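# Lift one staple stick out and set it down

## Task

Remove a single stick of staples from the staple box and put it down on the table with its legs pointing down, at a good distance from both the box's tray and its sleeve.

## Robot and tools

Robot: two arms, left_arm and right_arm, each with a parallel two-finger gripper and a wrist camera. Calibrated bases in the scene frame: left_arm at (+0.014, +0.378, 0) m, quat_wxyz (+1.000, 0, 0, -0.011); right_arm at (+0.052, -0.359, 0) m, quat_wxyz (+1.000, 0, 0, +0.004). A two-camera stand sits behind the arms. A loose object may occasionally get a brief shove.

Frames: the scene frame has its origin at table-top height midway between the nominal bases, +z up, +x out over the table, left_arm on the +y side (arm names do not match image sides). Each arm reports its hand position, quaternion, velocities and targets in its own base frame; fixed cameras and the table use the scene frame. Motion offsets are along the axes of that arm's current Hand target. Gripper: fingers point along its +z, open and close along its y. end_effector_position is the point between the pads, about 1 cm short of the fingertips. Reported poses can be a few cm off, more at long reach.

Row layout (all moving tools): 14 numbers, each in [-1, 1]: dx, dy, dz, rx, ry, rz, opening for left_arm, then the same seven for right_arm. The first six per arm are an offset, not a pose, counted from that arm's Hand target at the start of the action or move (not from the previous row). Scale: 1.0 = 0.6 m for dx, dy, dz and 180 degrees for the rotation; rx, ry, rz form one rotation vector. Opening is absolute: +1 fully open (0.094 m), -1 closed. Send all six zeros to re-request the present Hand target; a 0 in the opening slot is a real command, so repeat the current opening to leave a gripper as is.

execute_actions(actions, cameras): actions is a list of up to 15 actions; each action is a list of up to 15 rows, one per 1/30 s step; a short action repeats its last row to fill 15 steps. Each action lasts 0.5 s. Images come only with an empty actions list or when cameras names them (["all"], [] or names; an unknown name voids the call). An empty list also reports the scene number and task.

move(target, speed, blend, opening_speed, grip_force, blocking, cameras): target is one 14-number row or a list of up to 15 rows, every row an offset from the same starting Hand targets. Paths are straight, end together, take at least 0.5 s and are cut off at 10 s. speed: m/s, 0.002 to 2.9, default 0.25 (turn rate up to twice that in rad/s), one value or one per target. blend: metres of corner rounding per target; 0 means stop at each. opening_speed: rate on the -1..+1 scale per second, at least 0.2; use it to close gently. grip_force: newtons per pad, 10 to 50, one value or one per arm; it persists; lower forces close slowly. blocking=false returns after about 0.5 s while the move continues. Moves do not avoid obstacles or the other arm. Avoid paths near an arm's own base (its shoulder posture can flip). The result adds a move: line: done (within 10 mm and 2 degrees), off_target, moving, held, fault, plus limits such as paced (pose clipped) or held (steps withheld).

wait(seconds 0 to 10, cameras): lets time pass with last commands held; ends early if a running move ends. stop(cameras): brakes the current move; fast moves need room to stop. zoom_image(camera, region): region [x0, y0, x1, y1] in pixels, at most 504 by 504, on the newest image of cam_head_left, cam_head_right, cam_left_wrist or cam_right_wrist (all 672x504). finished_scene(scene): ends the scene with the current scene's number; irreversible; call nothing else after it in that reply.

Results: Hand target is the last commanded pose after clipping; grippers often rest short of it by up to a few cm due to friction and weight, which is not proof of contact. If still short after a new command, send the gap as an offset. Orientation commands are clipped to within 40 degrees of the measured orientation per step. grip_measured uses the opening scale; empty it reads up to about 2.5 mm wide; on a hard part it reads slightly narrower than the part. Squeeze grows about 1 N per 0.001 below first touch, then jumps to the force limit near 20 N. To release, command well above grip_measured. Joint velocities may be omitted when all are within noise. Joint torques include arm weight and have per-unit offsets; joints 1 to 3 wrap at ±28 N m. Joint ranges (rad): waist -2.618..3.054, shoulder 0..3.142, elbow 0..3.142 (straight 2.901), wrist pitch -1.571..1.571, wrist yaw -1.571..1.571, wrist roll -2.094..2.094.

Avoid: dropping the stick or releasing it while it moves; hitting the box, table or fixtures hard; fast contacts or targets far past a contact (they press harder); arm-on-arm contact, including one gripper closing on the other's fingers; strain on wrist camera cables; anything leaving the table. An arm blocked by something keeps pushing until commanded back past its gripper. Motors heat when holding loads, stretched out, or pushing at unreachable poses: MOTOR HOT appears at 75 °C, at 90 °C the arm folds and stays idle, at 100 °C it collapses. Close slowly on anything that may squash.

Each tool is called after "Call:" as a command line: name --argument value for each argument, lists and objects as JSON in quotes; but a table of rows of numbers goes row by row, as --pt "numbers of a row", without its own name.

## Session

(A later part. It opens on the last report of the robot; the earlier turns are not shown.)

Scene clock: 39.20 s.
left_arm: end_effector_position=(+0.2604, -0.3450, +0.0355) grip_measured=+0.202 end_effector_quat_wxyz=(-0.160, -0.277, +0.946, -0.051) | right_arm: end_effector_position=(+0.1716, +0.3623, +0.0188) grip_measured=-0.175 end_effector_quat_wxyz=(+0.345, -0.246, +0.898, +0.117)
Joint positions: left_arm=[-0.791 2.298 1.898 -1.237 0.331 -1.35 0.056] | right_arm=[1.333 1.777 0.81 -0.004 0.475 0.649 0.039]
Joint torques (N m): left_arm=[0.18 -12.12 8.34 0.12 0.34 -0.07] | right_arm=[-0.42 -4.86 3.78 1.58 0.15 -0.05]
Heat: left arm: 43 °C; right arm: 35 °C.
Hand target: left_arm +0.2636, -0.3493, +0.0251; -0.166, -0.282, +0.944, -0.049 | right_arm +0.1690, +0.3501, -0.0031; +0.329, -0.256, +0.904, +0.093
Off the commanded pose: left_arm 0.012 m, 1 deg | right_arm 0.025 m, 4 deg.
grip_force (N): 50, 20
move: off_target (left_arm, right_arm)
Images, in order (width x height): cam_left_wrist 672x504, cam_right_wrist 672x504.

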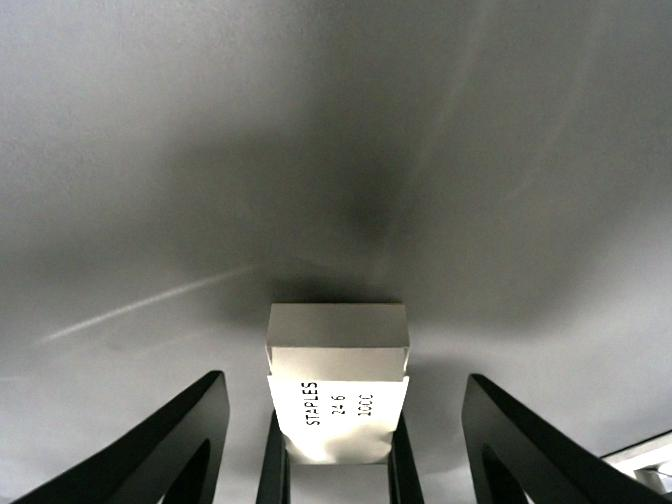

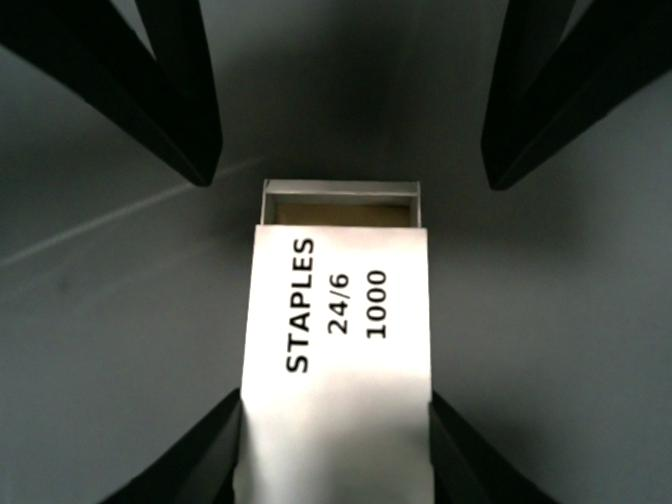

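Call:
move --target '[-0.0123,0.0035,0.024,0,0,0,0.2,0,0,0,0,0,0,-0.25]' --cameras '["cam_left_wrist","cam_right_wrist"]' --speed 0.06

Scene clock: 40.53 s.
left_arm: end_effector_position=(+0.2666, -0.3513, +0.0294) grip_measured=+0.202 end_effector_quat_wxyz=(-0.152, -0.275, +0.947, -0.066) | right_arm: end_effector_position=(+0.1716, +0.3623, +0.0188) grip_measured=-0.175 end_effector_quat_wxyz=(+0.345, -0.246, +0.898, +0.117)
Joint positions: left_arm=[-0.791 2.303 1.883 -1.181 0.331 -1.35 0.056] | right_arm=[1.333 1.777 0.81 -0.004 0.475 0.649 0.039]
Joint torques (N m): left_arm=[0.28 -12.1 5.31 0.19 0.26 -0.01] | right_arm=[-0.4 -4.86 3.77 1.58 0.14 -0.05]
Heat: left arm: 43 °C; right arm: 35 °C.
Hand target: left_arm +0.2641, -0.3463, +0.0090; -0.166, -0.282, +0.944, -0.049 | right_arm +0.1690, +0.3501, -0.0031; +0.329, -0.256, +0.904, +0.093
Off the commanded pose: left_arm 0.021 m, 3 deg | right_arm 0.025 m, 4 deg.
grip_force (N): 50, 20
move: off_target (left_arm, right_arm)
Images, in order (width x height): cam_left_wrist 672x504, cam_right_wrist 672x504.

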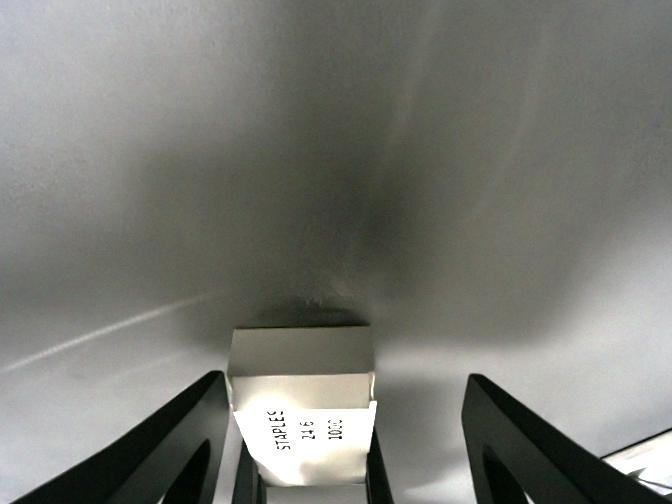

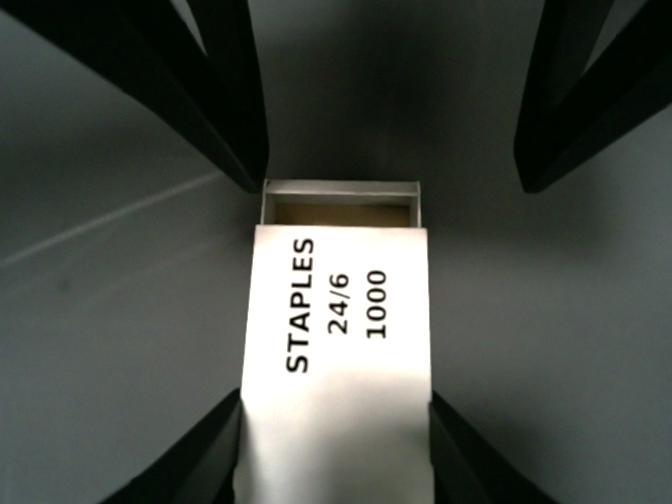

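Call:
move --target '[0.021,0.0108,-0.0543,0,0,0,0.2,0,0,0,0,0,0,-0.25]' --cameras '["cam_left_wrist","cam_right_wrist"]' --speed 0.06

Scene clock: 42.90 s.
left_arm: end_effector_position=(+0.2562, -0.3392, +0.0304) grip_measured=+0.202 end_effector_quat_wxyz=(-0.167, -0.281, +0.944, -0.037) | right_arm: end_effector_position=(+0.1716, +0.3623, +0.0188) grip_measured=-0.175 end_effector_quat_wxyz=(+0.345, -0.246, +0.898, +0.117)
Joint positions: left_arm=[-0.788 2.303 1.883 -1.248 0.331 -1.35 0.056] | right_arm=[1.333 1.777 0.81 -0.004 0.475 0.649 0.039]
Joint torques (N m): left_arm=[0.62 -16.96 9.18 -0.28 0.32 0.04] | right_arm=[-0.39 -4.86 3.77 1.57 0.15 -0.05]
Motor temperatures (°C): left_arm=[25 35 43 36 25 26 29] | right_arm=[27 34 35 32 29 27 26]
Heat: left arm: 43 °C; right arm: 35 °C.
Hand target: left_arm +0.2600, -0.3414, +0.0439; -0.166, -0.282, +0.944, -0.049 | right_arm +0.1690, +0.3501, -0.0031; +0.329, -0.256, +0.904, +0.093
Off the commanded pose: left_arm 0.014 m, 1 deg | right_arm 0.025 m, 4 deg.
grip_force (N): 50, 20
move: off_target (left_arm, right_arm)
Images, in order (width x height): cam_left_wrist 672x504, cam_right_wrist 672x504.

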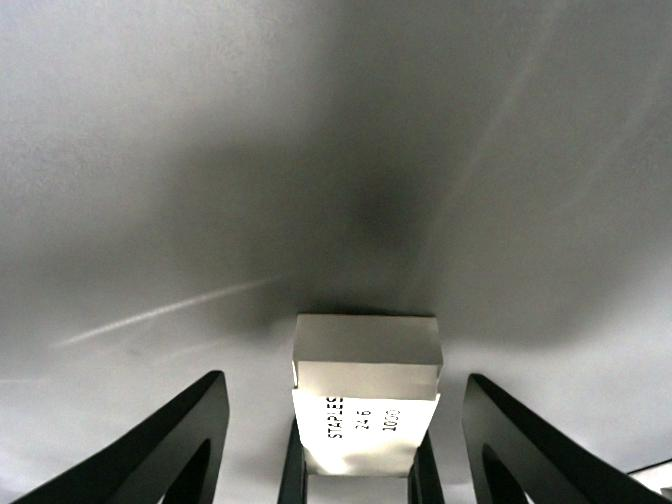

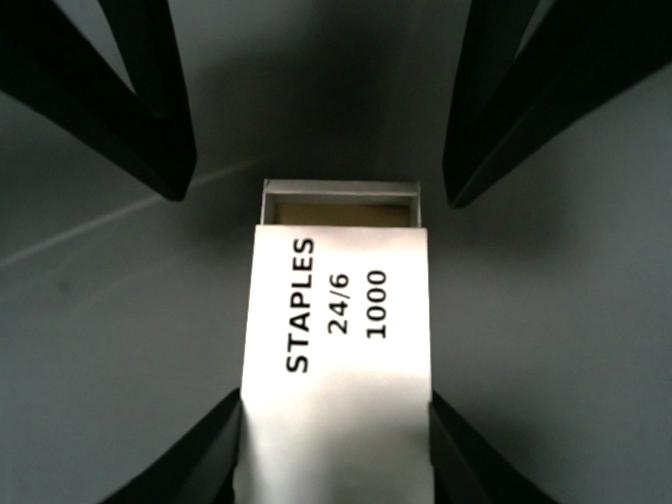

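Call:
move --pt "0.0118 -0.0017 -0.0417 0 0 0 0.2 0 0 0 0 0 0 -0.25" --pt "-0.0223 -0.0017 0.0523 0 0 0 0.2 0 0 0 0 0 0 -0.25" --cameras '["cam_left_wrist","cam_right_wrist"]' --speed 0.06 --blend 0.003

Scene clock: 45.83 s.
left_arm: end_effector_position=(+0.2640, -0.3447, +0.0216) grip_measured=+0.202 end_effector_quat_wxyz=(-0.157, -0.279, +0.946, -0.057) | right_arm: end_effector_position=(+0.1716, +0.3623, +0.0188) grip_measured=-0.175 end_effector_quat_wxyz=(+0.345, -0.246, +0.898, +0.117)
Joint positions: left_arm=[-0.784 2.303 1.851 -1.171 0.331 -1.35 0.056] | right_arm=[1.333 1.777 0.81 -0.004 0.475 0.649 0.039]
Joint torques (N m): left_arm=[0.42 -13.52 5.31 0.18 0.3 0.07] | right_arm=[-0.42 -4.86 3.78 1.58 0.15 -0.04]
Heat: left arm: 43 °C; right arm: 35 °C.
Hand target: left_arm +0.2621, -0.3411, +0.0098; -0.166, -0.282, +0.944, -0.049 | right_arm +0.1690, +0.3501, -0.0031; +0.329, -0.256, +0.904, +0.093
Off the commanded pose: left_arm 0.012 m, 1 deg | right_arm 0.025 m, 4 deg.
grip_force (N): 50, 20
move: off_target (left_arm, right_arm)
Images, in order (width x height): cam_left_wrist 672x504, cam_right_wrist 672x504.

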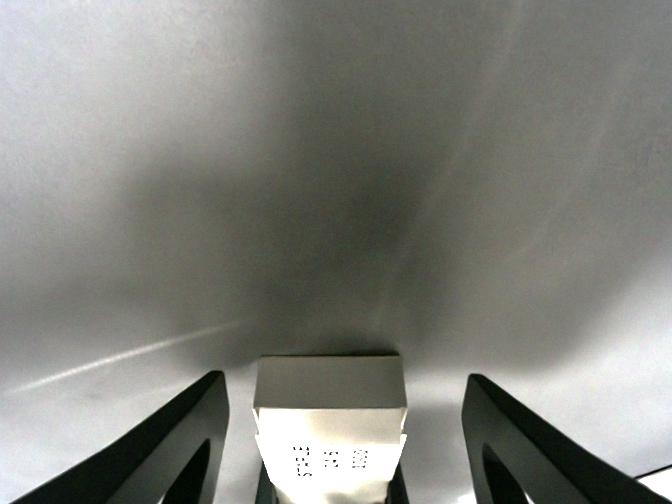

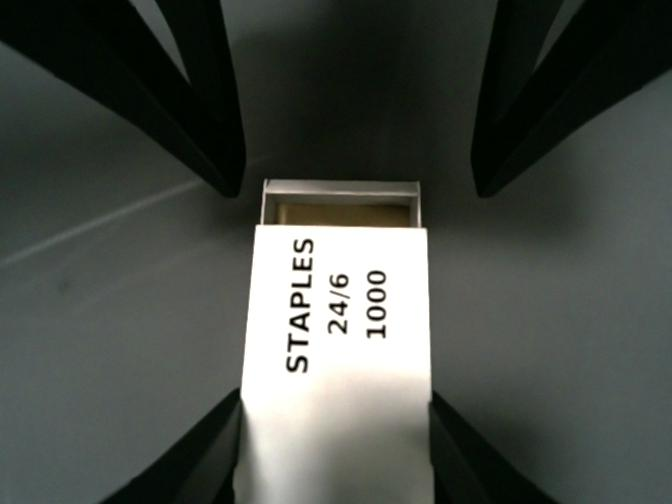

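Call:
move --target '[0,0.01,0,0,0,0,0.2,0,0,0,0,0,0,-0.25]' --cameras '["cam_left_wrist","cam_right_wrist"]' --speed 0.06

Scene clock: 47.13 s.
left_arm: end_effector_position=(+0.2593, -0.3385, +0.0123) grip_measured=+0.202 end_effector_quat_wxyz=(-0.162, -0.282, +0.944, -0.047) | right_arm: end_effector_position=(+0.1716, +0.3623, +0.0188) grip_measured=-0.175 end_effector_quat_wxyz=(+0.345, -0.246, +0.898, +0.117)
Joint positions: left_arm=[-0.781 2.303 1.811 -1.155 0.331 -1.35 0.056] | right_arm=[1.333 1.777 0.81 -0.004 0.475 0.649 0.039]
Joint torques (N m): left_arm=[0.51 -15.57 5.16 0.1 0.29 0.09] | right_arm=[-0.43 -4.86 3.79 1.58 0.15 -0.05]
Heat: left arm: 43 °C; right arm: 35 °C.
Hand target: left_arm +0.2587, -0.3362, +0.0099; -0.166, -0.282, +0.944, -0.049 | right_arm +0.1690, +0.3501, -0.0031; +0.329, -0.256, +0.904, +0.093
Off the commanded pose: left_arm 0.003 m, 0 deg | right_arm 0.025 m, 4 deg.
grip_force (N): 50, 20
move: off_target (right_arm)
Images, in order (width x height): cam_left_wrist 672x504, cam_right_wrist 672x504.

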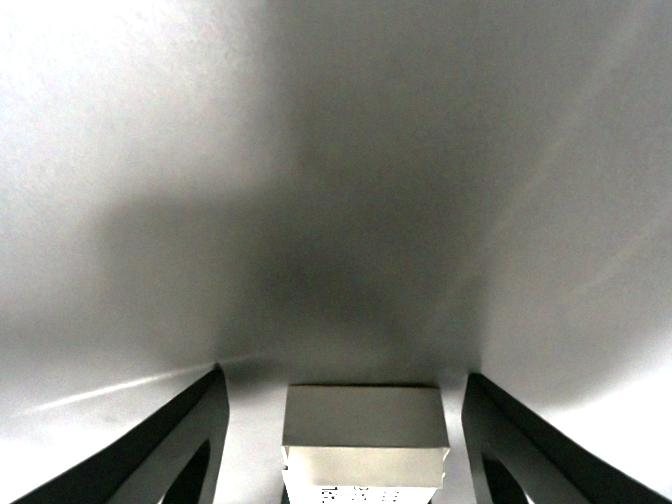

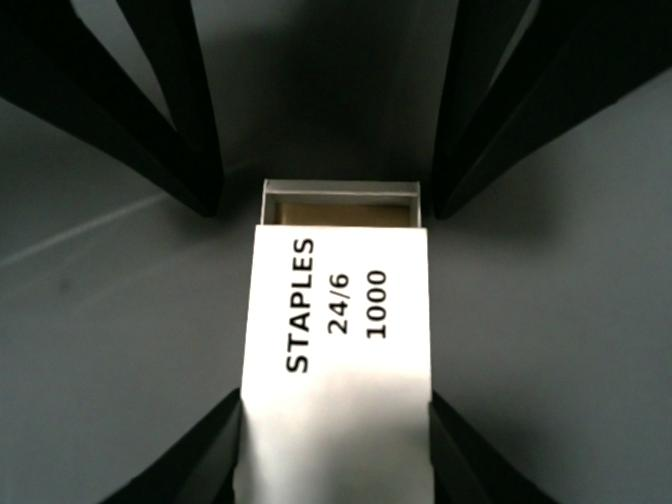

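Call:
move --target '[0,-0.007,-0.008,0,0,0,0.2,0,0,0,0,0,0,-0.25]' --cameras '["cam_left_wrist","cam_right_wrist"]' --speed 0.06

Scene clock: 48.10 s.
left_arm: end_effector_position=(+0.2593, -0.3385, +0.0123) grip_measured=+0.202 end_effector_quat_wxyz=(-0.162, -0.282, +0.944, -0.047) | right_arm: end_effector_position=(+0.1716, +0.3623, +0.0188) grip_measured=-0.175 end_effector_quat_wxyz=(+0.345, -0.246, +0.898, +0.117)
Joint positions: left_arm=[-0.781 2.303 1.811 -1.155 0.331 -1.349 0.056] | right_arm=[1.333 1.777 0.81 -0.004 0.475 0.649 0.039]
Joint torques (N m): left_arm=[0.75 -14.37 8.62 -0.17 0.32 0.09] | right_arm=[-0.39 -4.86 3.79 1.57 0.16 -0.05]
Heat: left arm: 43 °C; right arm: 35 °C.
Hand target: left_arm +0.2624, -0.3388, +0.0144; -0.166, -0.282, +0.944, -0.049 | right_arm +0.1690, +0.3501, -0.0031; +0.329, -0.256, +0.904, +0.093
Off the commanded pose: left_arm 0.004 m, 0 deg | right_arm 0.025 m, 4 deg.
grip_force (N): 50, 20
move: off_target (right_arm)
Images, in order (width x height): cam_left_wrist 672x504, cam_right_wrist 672x504.

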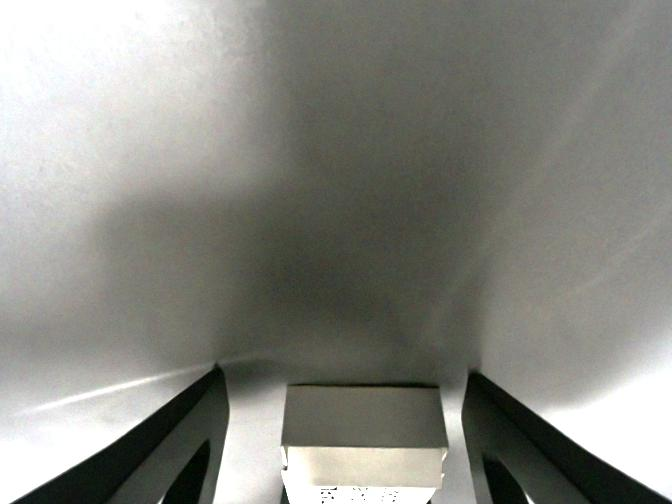

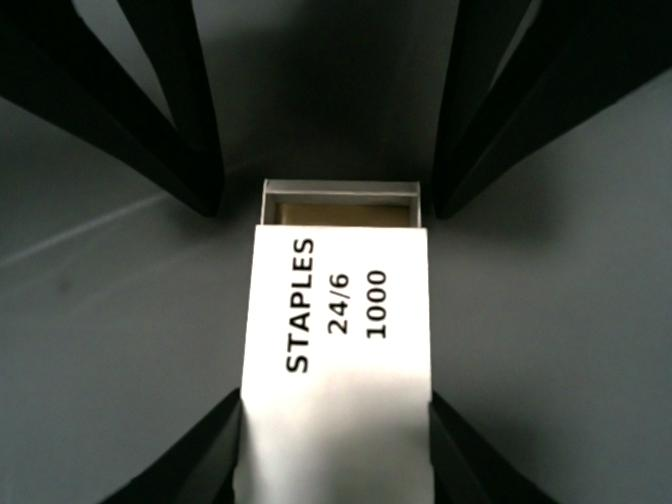

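Call:
move --target '[0,0,0,0,0,0,-0.25,0,0,0,0,0,0,-0.25]' --cameras '["cam_left_wrist","cam_right_wrist"]' --opening_speed 0.3 --grip_force '[20,20]'

Scene clock: 50.20 s.
left_arm: end_effector_position=(+0.2593, -0.3385, +0.0123) grip_measured=-0.227 end_effector_quat_wxyz=(-0.162, -0.282, +0.944, -0.047) | right_arm: end_effector_position=(+0.1707, +0.3639, +0.0190) grip_measured=-0.175 end_effector_quat_wxyz=(+0.343, -0.246, +0.898, +0.121)
Joint positions: left_arm=[-0.781 2.303 1.811 -1.155 0.331 -1.349 0.036] | right_arm=[1.333 1.777 0.81 0.001 0.467 0.649 0.039]
Joint torques (N m): left_arm=[0.44 -14.5 8.54 -0.2 0.29 0.11] | right_arm=[-0.42 -4.86 3.79 1.52 0.23 -0.04]
Heat: left arm: 43 °C; right arm: 35 °C.
Hand target: left_arm +0.2624, -0.3388, +0.0144; -0.166, -0.282, +0.944, -0.049 | right_arm +0.1690, +0.3500, -0.0031; +0.329, -0.256, +0.904, +0.093
Off the commanded pose: left_arm 0.004 m, 0 deg | right_arm 0.026 m, 4 deg.
grip_force (N): 20, 20
move: off_target (right_arm)
Images, in order (width x height): cam_left_wrist 672x504, cam_right_wrist 672x504.

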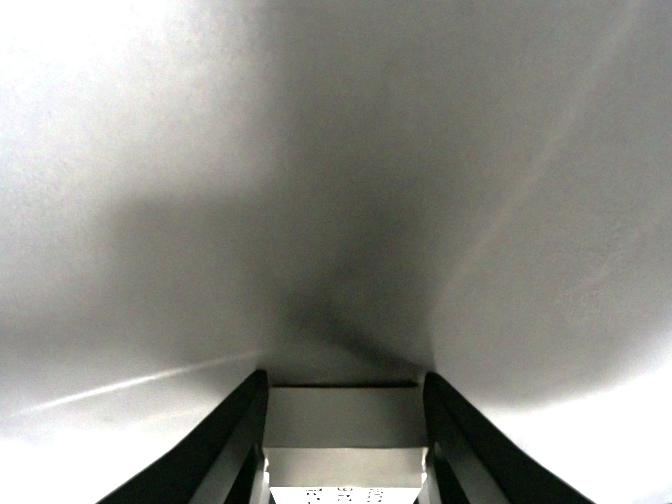

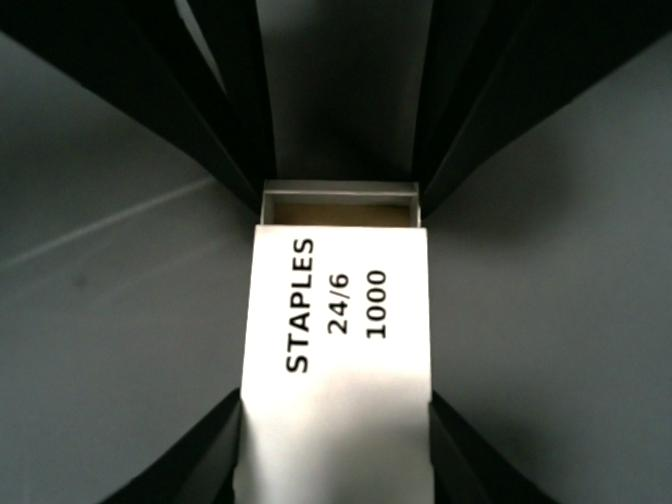

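Call:
move --pt "0 0 0 0 0 0 -0.3 0 0 0 0 0 0 -0.3" --pt "-0.047 0 -0.0171 0 0 0 -0.3 0 0 0 0 0 0 -0.3" --cameras '["cam_left_wrist","cam_right_wrist"]' --opening_speed 0.3 --speed 0.06 --grip_force '[20,25]'

Scene clock: 52.13 s.
left_arm: end_effector_position=(+0.2692, -0.3308, +0.0218) grip_measured=-0.228 end_effector_quat_wxyz=(-0.181, -0.279, +0.942, -0.056) | right_arm: end_effector_position=(+0.1771, +0.3708, +0.0261) grip_measured=-0.180 end_effector_quat_wxyz=(+0.362, -0.242, +0.890, +0.132)
Joint positions: left_arm=[-0.737 2.315 1.859 -1.213 0.369 -1.294 0.036] | right_arm=[1.329 1.78 0.81 0.053 0.485 0.632 0.039]
Joint torques (N m): left_arm=[2.45 -12.37 9.73 -0.08 -0.11 0.19] | right_arm=[-0.08 -5.29 3.85 1.03 0.06 0.16]
Heat: left arm: 43 °C; right arm: 35 °C.
Hand target: left_arm +0.2876, -0.3223, +0.0145; -0.166, -0.282, +0.944, -0.049 | right_arm +0.1690, +0.3501, -0.0031; +0.329, -0.256, +0.904, +0.093
Off the commanded pose: left_arm 0.021 m, 2 deg | right_arm 0.037 m, 6 deg.
grip_force (N): 20, 25
move: off_target (left_arm, right_arm)
Images, in order (width x height): cam_left_wrist 672x504, cam_right_wrist 672x504.

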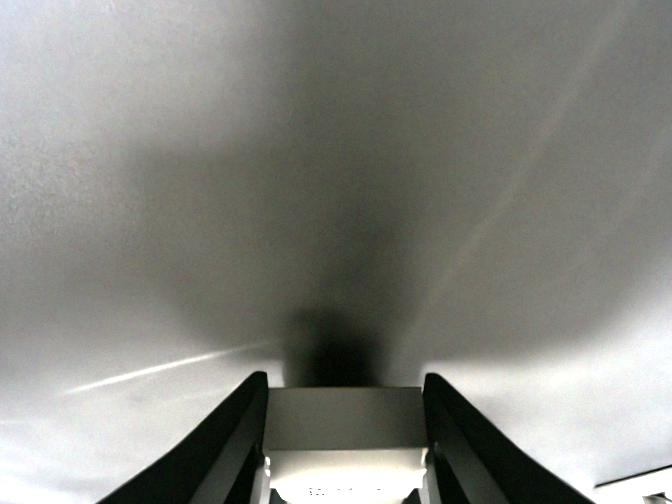

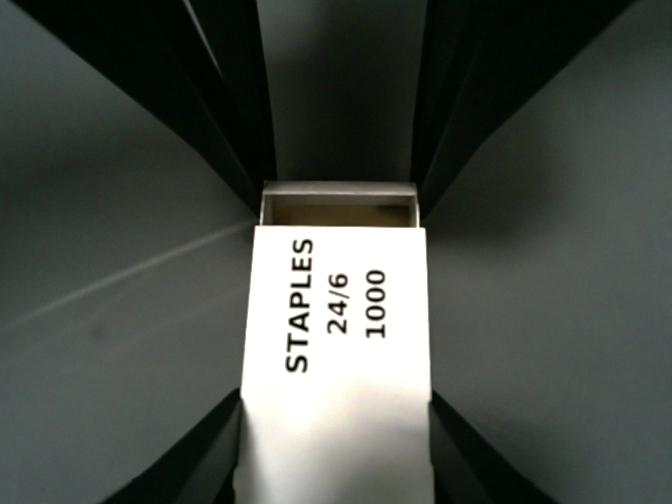

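Call:
move --target '[-0.0103,0.005,-0.0205,0,0,0,-0.3,-0.0133,0.0224,-0.0476,0,0,0,-0.3]' --cameras '["cam_left_wrist","cam_right_wrist"]' --speed 0.06

Scene clock: 53.87 s.
left_arm: end_effector_position=(+0.2633, -0.3305, +0.0313) grip_measured=-0.228 end_effector_quat_wxyz=(-0.204, -0.268, +0.940, -0.059) | right_arm: end_effector_position=(+0.1692, +0.3719, +0.0353) grip_measured=-0.180 end_effector_quat_wxyz=(+0.367, -0.233, +0.892, +0.125)
Joint positions: left_arm=[-0.729 2.315 1.883 -1.266 0.411 -1.258 0.036] | right_arm=[1.365 1.763 0.84 -0.022 0.528 0.681 0.039]
Joint torques (N m): left_arm=[3.48 -13.23 9.91 -0.06 -0.49 0.13] | right_arm=[1.99 -8.88 5.82 0.27 -0.03 0.21]
Heat: left arm: 43 °C; right arm: 35 °C.
Hand target: left_arm +0.2942, -0.3143, +0.0239; -0.166, -0.282, +0.944, -0.049 | right_arm +0.1515, +0.3551, +0.0240; +0.329, -0.256, +0.904, +0.093
Off the commanded pose: left_arm 0.036 m, 5 deg | right_arm 0.027 m, 6 deg.
grip_force (N): 20, 25
move: off_target (left_arm, right_arm)
Images, in order (width x height): cam_left_wrist 672x504, cam_right_wrist 672x504.

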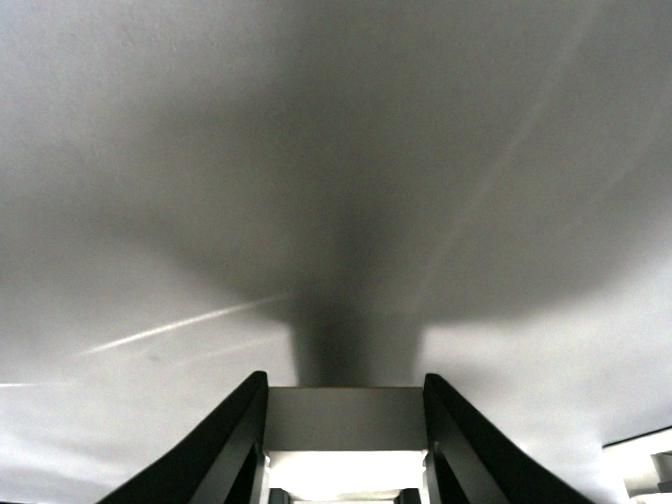

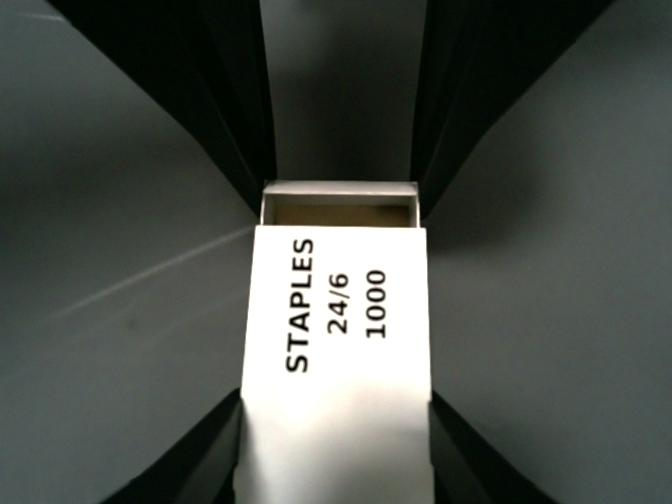

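Call:
move --target '[0,0,0,0,0,0,-0.3,0,0,0,0,0,0,-0.187]' --cameras '["cam_right_wrist"]' --speed 0.06 --opening_speed 0.2

Scene clock: 54.93 s.
left_arm: end_effector_position=(+0.2633, -0.3305, +0.0313) grip_measured=-0.228 end_effector_quat_wxyz=(-0.204, -0.268, +0.940, -0.059) | right_arm: end_effector_position=(+0.1692, +0.3719, +0.0354) grip_measured=-0.180 end_effector_quat_wxyz=(+0.366, -0.233, +0.892, +0.124)
Joint positions: left_arm=[-0.729 2.315 1.883 -1.266 0.411 -1.258 0.036] | right_arm=[1.365 1.763 0.841 -0.023 0.528 0.681 0.039]
Joint torques (N m): left_arm=[3.54 -13.08 9.59 -0.09 -0.52 0.12] | right_arm=[1.98 -8.88 5.87 0.27 -0.04 0.21]
Heat: left arm: 43 °C; right arm: 35 °C.
Hand target: left_arm +0.2942, -0.3142, +0.0239; -0.166, -0.282, +0.944, -0.049 | right_arm +0.1516, +0.3552, +0.0240; +0.329, -0.256, +0.904, +0.093
Off the commanded pose: left_arm 0.036 m, 5 deg | right_arm 0.027 m, 6 deg.
grip_force (N): 20, 25
move: off_target (left_arm, right_arm)
Images, in order (width x height): cam_right_wrist 672x504.

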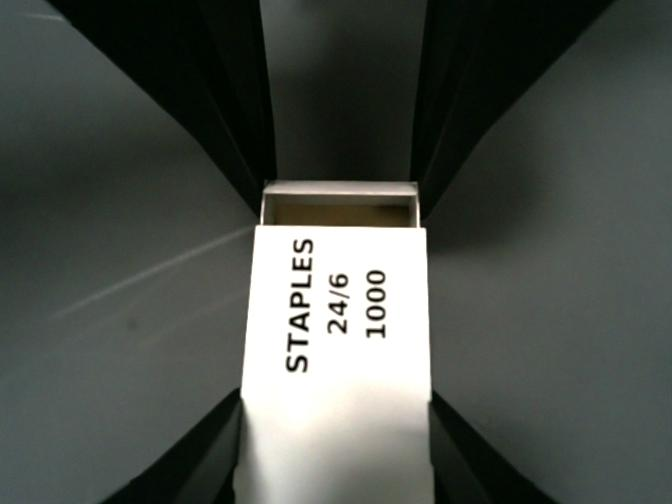

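Call:
move --target '[-0.0313,0,-0.0114,0,0,0,-0.3,0.0255,0,-0.0214,0,0,0,-0.187]' --cameras '["cam_right_wrist"]' --speed 0.04

Scene clock: 56.33 s.
left_arm: end_effector_position=(+0.2585, -0.3277, +0.0452) grip_measured=-0.228 end_effector_quat_wxyz=(-0.238, -0.263, +0.933, -0.063) | right_arm: end_effector_position=(+0.1624, +0.3747, +0.0484) grip_measured=-0.180 end_effector_quat_wxyz=(+0.382, -0.221, +0.887, +0.134)
Joint positions: left_arm=[-0.709 2.322 1.927 -1.349 0.469 -1.217 0.036] | right_arm=[1.4 1.734 0.841 -0.032 0.571 0.715 0.039]
Joint torques (N m): left_arm=[5.59 -12 10.13 0.32 -1.05 0.09] | right_arm=[3.1 -9.35 2.37 0.16 -0.19 0.34]
Heat: left arm: 43 °C; right arm: 35 °C.
Hand target: left_arm +0.3110, -0.3034, +0.0241; -0.166, -0.282, +0.944, -0.049 | right_arm +0.1346, +0.3447, +0.0240; +0.329, -0.256, +0.904, +0.093
Off the commanded pose: left_arm 0.062 m, 9 deg | right_arm 0.048 m, 9 deg.
grip_force (N): 20, 25
move: off_target (left_arm, right_arm)
Images, in order (width x height): cam_right_wrist 672x504.

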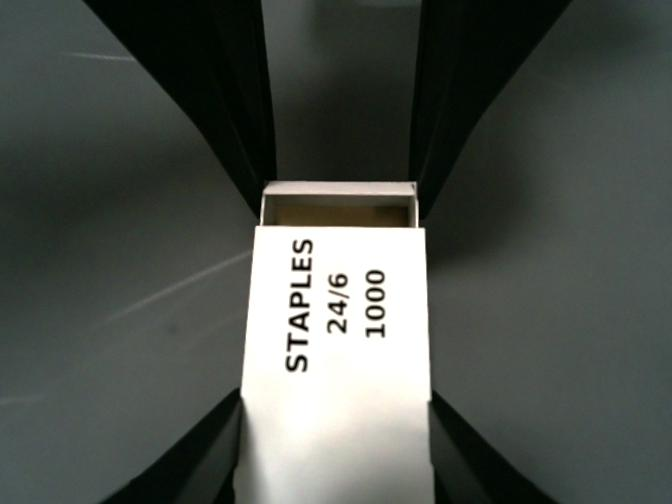

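Call:
execute_actions --actions '[]'

Call:
zoom_image --camera "cam_left_wrist" --region '[220, 340, 480, 504]'

Call:
zoom_image --camera "cam_right_wrist" --region '[220, 150, 460, 330]'

Scene clock: 56.60 s.
left_arm: end_effector_position=(+0.2585, -0.3277, +0.0452) grip_measured=-0.228 end_effector_quat_wxyz=(-0.238, -0.263, +0.933, -0.063) | right_arm: end_effector_position=(+0.1624, +0.3747, +0.0484) grip_measured=-0.180 end_effector_quat_wxyz=(+0.382, -0.221, +0.887, +0.134)
Joint positions: left_arm=[-0.709 2.322 1.927 -1.349 0.469 -1.217 0.036] | right_arm=[1.4 1.734 0.841 -0.032 0.571 0.715 0.039]
Joint velocities: within noise
Joint torques (N m): left_arm=[5.55 -11.93 10.06 0.27 -1.09 0.16] | right_arm=[3.08 -9.36 2.37 0.17 -0.2 0.36]
Motor temperatures (°C): left_arm=[25 37 43 36 25 25 29] | right_arm=[27 34 35 32 28 27 26]
Heat: left arm: 43 °C; right arm: 35 °C.
Hand target: left_arm +0.3110, -0.3034, +0.0241; -0.166, -0.282, +0.944, -0.049 | right_arm +0.1347, +0.3447, +0.0240; +0.329, -0.256, +0.904, +0.093
Tool commands: left_gripper/opening=-0.3 right_gripper/opening=-0.187
Off the commanded pose: left_arm 0.062 m, 9 deg | right_arm 0.048 m, 9 deg.
grip_force (N): 20, 25

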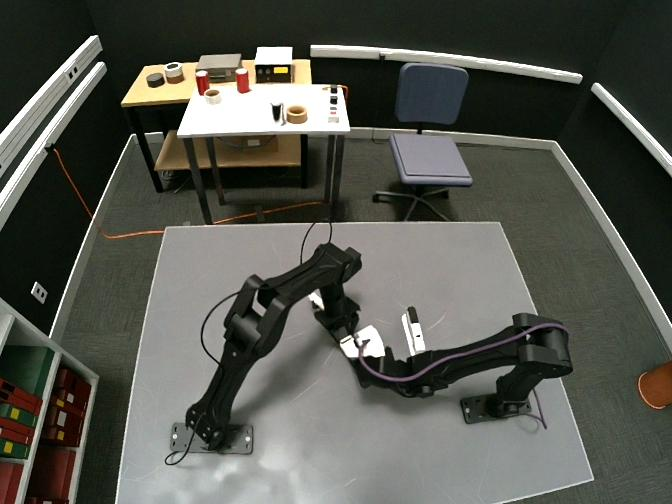

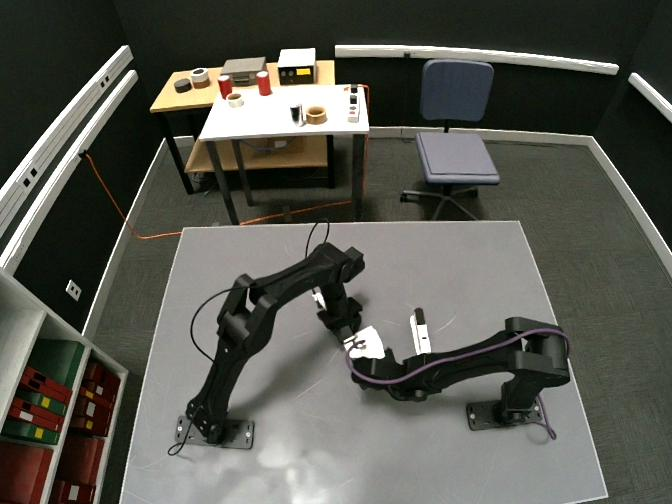

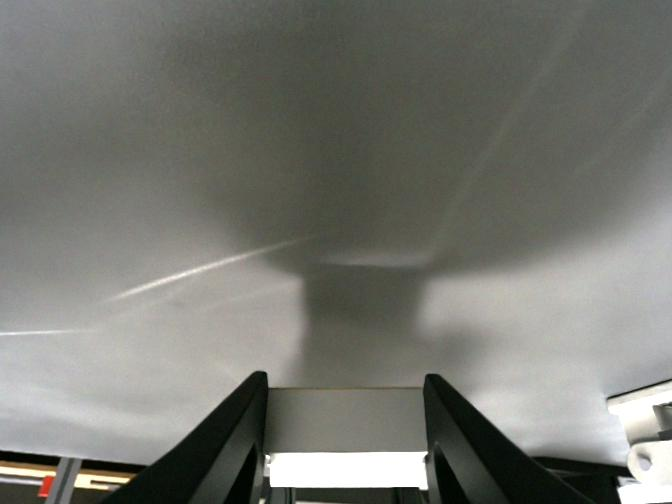

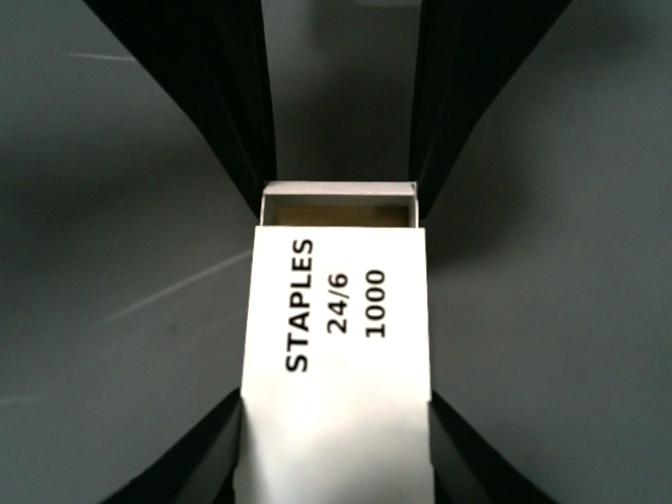

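Scaled by 1.938 from the camera's 672x504 image, which has a finer 960x720 frame.

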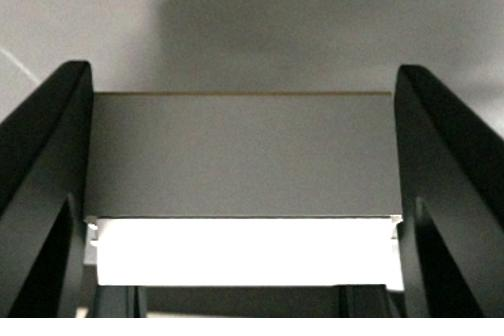

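Scaled by 2.100 from the camera's 672x504 image, which has a finer 960x720 frame.

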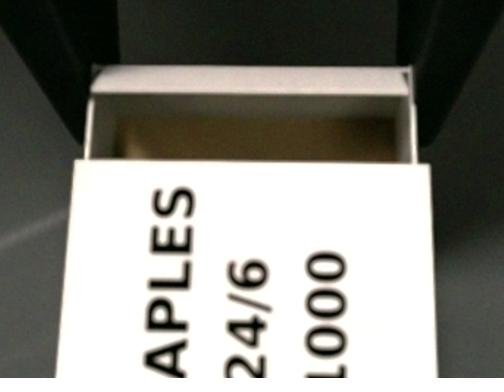

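Call:
move --target '[0.047,0,0.0171,0,0,0,-0.3,-0.0383,0,0.0321,0,0,0,-0.187]' --cameras '["cam_right_wrist"]' --speed 0.04

Call:
move --target '[0,0,0,0,0,0,-0.3,0,0,0,0,0,0,-0.175]' --cameras '[]' --opening_speed 0.2

Scene clock: 58.47 s.
left_arm: end_effector_position=(+0.2648, -0.3328, +0.0409) grip_measured=-0.228 end_effector_quat_wxyz=(-0.214, -0.268, +0.937, -0.065) | right_arm: end_effector_position=(+0.1707, +0.3701, +0.0449) grip_measured=-0.180 end_effector_quat_wxyz=(+0.367, -0.232, +0.892, +0.124)
Joint positions: left_arm=[-0.722 2.322 1.927 -1.307 0.433 -1.251 0.036] | right_arm=[1.361 1.734 0.853 -0.063 0.527 0.678 0.039]
Joint torques (N m): left_arm=[1.39 -14.76 5.26 0.42 -0.67 -0.17] | right_arm=[0.39 -5.38 7.25 0.69 -0.15 0.02]
Heat: left arm: 44 °C; right arm: 35 °C.
Hand target: left_arm +0.2859, -0.3198, +0.0241; -0.166, -0.282, +0.944, -0.049 | right_arm +0.1601, +0.3603, +0.0239; +0.329, -0.256, +0.904, +0.093
Off the commanded pose: left_arm 0.030 m, 6 deg | right_arm 0.025 m, 6 deg.
grip_force (N): 20, 25
move: off_target (left_arm, right_arm)
Images, in order (width x height): cam_right_wrist 672x504.

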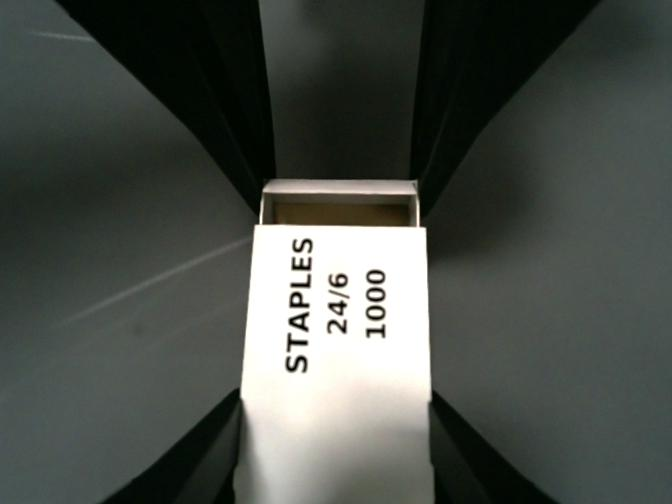

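Scene clock: 58.97 s.
left_arm: end_effector_position=(+0.2646, -0.3330, +0.0409) grip_measured=-0.228 end_effector_quat_wxyz=(-0.214, -0.268, +0.937, -0.065) | right_arm: end_effector_position=(+0.1705, +0.3700, +0.0447) grip_measured=-0.171 end_effector_quat_wxyz=(+0.366, -0.232, +0.893, +0.123)
Joint positions: left_arm=[-0.723 2.322 1.927 -1.307 0.432 -1.252 0.036] | right_arm=[1.361 1.734 0.853 -0.064 0.526 0.678 0.039]
Joint torques (N m): left_arm=[1.57 -14.53 5.07 0.49 -0.67 -0.18] | right_arm=[0.38 -5.35 7.31 0.7 -0.14 0.02]
Heat: left arm: 43 °C; right arm: 35 °C.
Hand target: left_arm +0.2859, -0.3199, +0.0240; -0.166, -0.282, +0.944, -0.049 | right_arm +0.1601, +0.3603, +0.0239; +0.329, -0.256, +0.904, +0.093
Off the commanded pose: left_arm 0.030 m, 6 deg | right_arm 0.025 m, 6 deg.
grip_force (N): 20, 25
move: off_target (left_arm, right_arm)
No camera images: "cameras" was empty.

Call:
move --target '[-0.047,0,-0.0171,0,0,0,-0.3,0,0,0,0,0,0,-0.175]' --cameras '["cam_right_wrist"]' --speed 0.04

Scene clock: 60.33 s.
left_arm: end_effector_position=(+0.2800, -0.3203, +0.0420) grip_measured=-0.228 end_effector_quat_wxyz=(-0.213, -0.273, +0.935, -0.071) | right_arm: end_effector_position=(+0.1701, +0.3712, +0.0448) grip_measured=-0.171 end_effector_quat_wxyz=(+0.363, -0.236, +0.893, +0.125)
Joint positions: left_arm=[-0.676 2.329 1.943 -1.323 0.434 -1.213 0.036] | right_arm=[1.358 1.734 0.856 -0.066 0.516 0.67 0.039]
Joint torques (N m): left_arm=[2.89 -11.82 9.51 0.12 -0.74 0.11] | right_arm=[0.57 -5.33 7.08 0.72 -0.04 0.11]
Heat: left arm: 44 °C; right arm: 35 °C.
Hand target: left_arm +0.3110, -0.3034, +0.0240; -0.166, -0.282, +0.944, -0.049 | right_arm +0.1602, +0.3603, +0.0240; +0.329, -0.256, +0.904, +0.093
Off the commanded pose: left_arm 0.040 m, 6 deg | right_arm 0.026 m, 6 deg.
grip_force (N): 20, 25
move: off_target (left_arm, right_arm)
Images, in order (width x height): cam_right_wrist 672x504.

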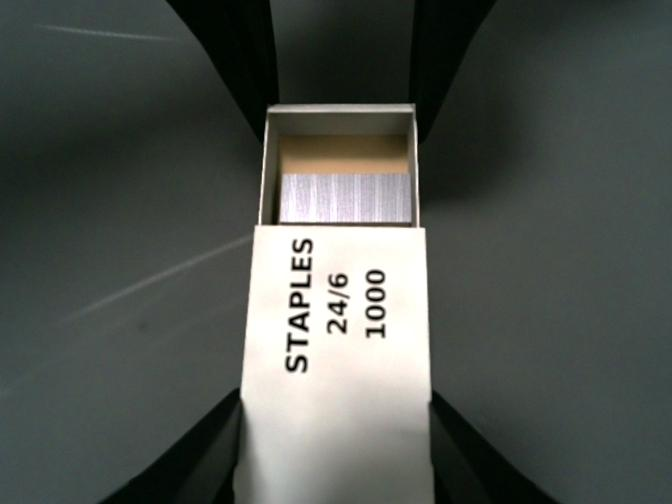

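Call:
move --target '[-0.047,0,-0.0171,0,0,0,-0.3,0,0,0,0,0,0,-0.175]' --cameras '["cam_left_wrist","cam_right_wrist"]' --speed 0.04

Scene clock: 62.13 s.
left_arm: end_effector_position=(+0.3336, -0.2856, +0.0355) grip_measured=-0.228 end_effector_quat_wxyz=(-0.165, -0.288, +0.941, -0.060) | right_arm: end_effector_position=(+0.1621, +0.3618, +0.0340) grip_measured=-0.171 end_effector_quat_wxyz=(+0.337, -0.253, +0.901, +0.107)
Joint positions: left_arm=[-0.576 2.399 2.068 -1.365 0.332 -1.15 0.036] | right_arm=[1.36 1.734 0.857 -0.133 0.483 0.67 0.039]
Joint torques (N m): left_arm=[-0.62 -12.26 9.18 -0.18 0.13 0.11] | right_arm=[0.49 -4.94 7.21 1.37 0.28 0.12]
Heat: left arm: 44 °C; right arm: 35 °C.
Hand target: left_arm +0.3360, -0.2869, +0.0240; -0.166, -0.282, +0.944, -0.049 | right_arm +0.1601, +0.3604, +0.0239; +0.329, -0.256, +0.904, +0.093
Off the commanded pose: left_arm 0.012 m, 1 deg | right_arm 0.010 m, 2 deg.
grip_force (N): 20, 25
move: off_target (left_arm)
Images, in order (width x height): cam_left_wrist 672x504, cam_right_wrist 672x504.

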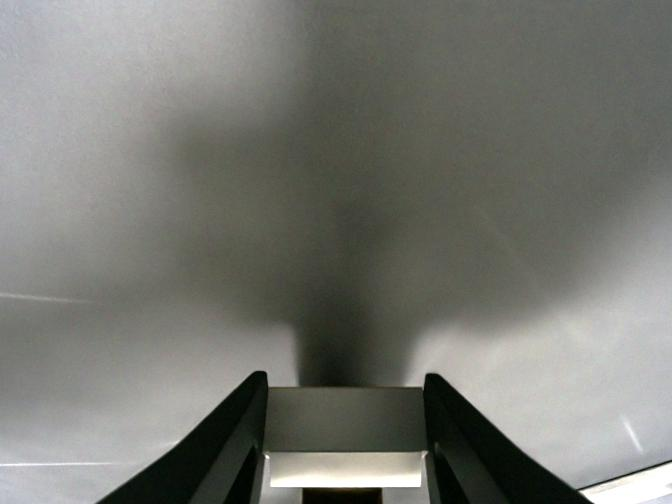

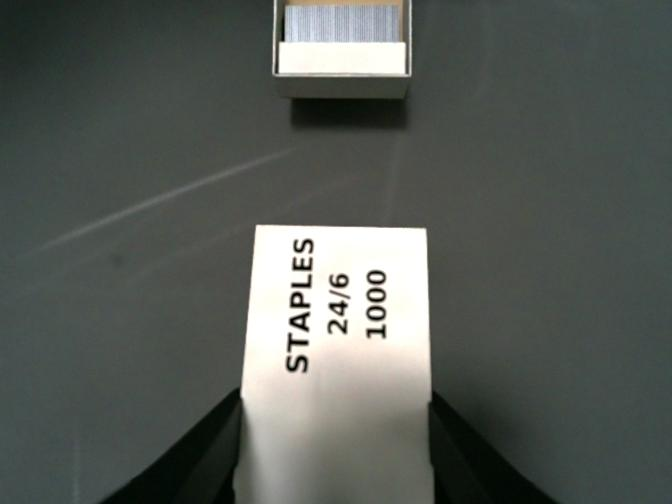

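Call:
move --target '[-0.0125,0,0.0345,0,0,0,-0.3,0.0161,0,0.0192,0,0,0,-0.175]' --cameras '["cam_left_wrist","cam_right_wrist"]' --speed 0.03

Scene clock: 63.77 s.
left_arm: end_effector_position=(+0.3396, -0.2893, +0.0243) grip_measured=-0.228 end_effector_quat_wxyz=(-0.159, -0.286, +0.942, -0.068) | right_arm: end_effector_position=(+0.1627, +0.3653, +0.0222) grip_measured=-0.171 end_effector_quat_wxyz=(+0.335, -0.254, +0.901, +0.104)
Joint positions: left_arm=[-0.576 2.415 2.055 -1.315 0.331 -1.149 0.036] | right_arm=[1.36 1.779 0.857 -0.095 0.482 0.67 0.039]
Joint torques (N m): left_arm=[-0.24 -12.67 5.31 0.06 0.11 0.09] | right_arm=[0.46 -5.48 4.85 1.61 0.28 0.12]
Heat: left arm: 44 °C; right arm: 35 °C.
Hand target: left_arm +0.3360, -0.2868, +0.0019; -0.166, -0.282, +0.944, -0.049 | right_arm +0.1601, +0.3604, +0.0089; +0.329, -0.256, +0.904, +0.093
Off the commanded pose: left_arm 0.023 m, 2 deg | right_arm 0.014 m, 2 deg.
grip_force (N): 20, 25
move: off_target (left_arm, right_arm)
Images, in order (width x height): cam_left_wrist 672x504, cam_right_wrist 672x504.

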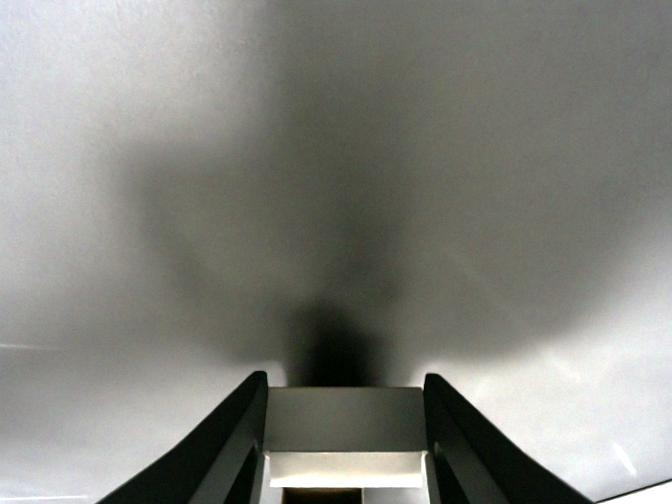

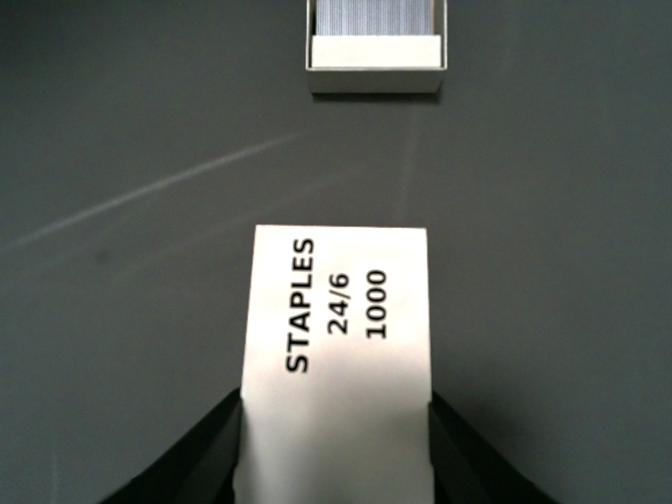

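Call:
move --target '[-0.006,0.006,0.0165,0,0,0,-0.3,0.006,0,0.007,0,0,0,-0.175]' --cameras '["cam_left_wrist","cam_right_wrist"]' --speed 0.03

Scene clock: 64.73 s.
left_arm: end_effector_position=(+0.3372, -0.2881, +0.0131) grip_measured=-0.228 end_effector_quat_wxyz=(-0.160, -0.286, +0.942, -0.067) | right_arm: end_effector_position=(+0.1634, +0.3686, +0.0201) grip_measured=-0.171 end_effector_quat_wxyz=(+0.337, -0.253, +0.900, +0.109)
Joint positions: left_arm=[-0.576 2.415 2.009 -1.274 0.332 -1.148 0.036] | right_arm=[1.36 1.792 0.857 -0.071 0.482 0.67 0.039]
Joint torques (N m): left_arm=[-0.18 -12.97 4.96 0.15 0.06 0.11] | right_arm=[0.5 -5.45 4.04 1.63 0.28 0.12]
Heat: left arm: 44 °C; right arm: 35 °C.
Hand target: left_arm +0.3340, -0.2838, -0.0086; -0.166, -0.282, +0.944, -0.049 | right_arm +0.1600, +0.3603, +0.0033; +0.329, -0.256, +0.904, +0.093
Off the commanded pose: left_arm 0.022 m, 2 deg | right_arm 0.019 m, 2 deg.
grip_force (N): 20, 25
move: off_target (left_arm, right_arm)
Images, in order (width x height): cam_left_wrist 672x504, cam_right_wrist 672x504.

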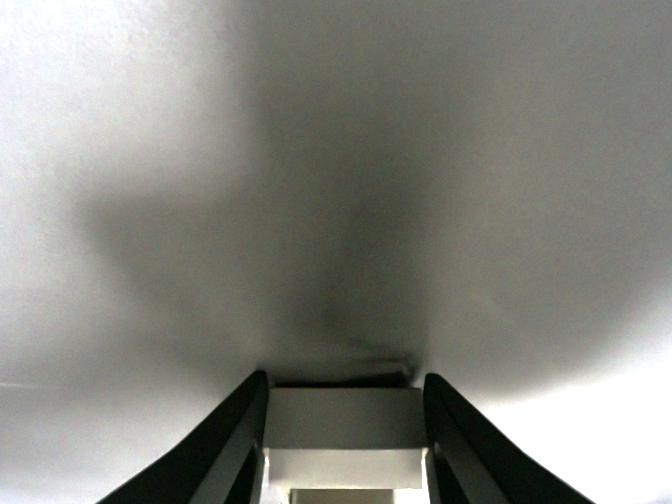

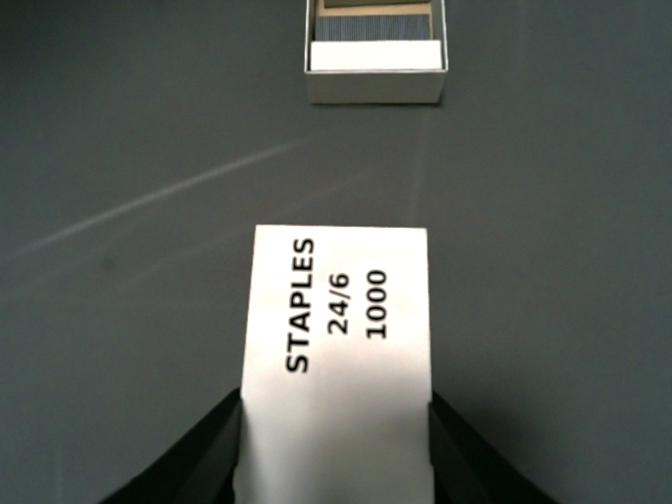

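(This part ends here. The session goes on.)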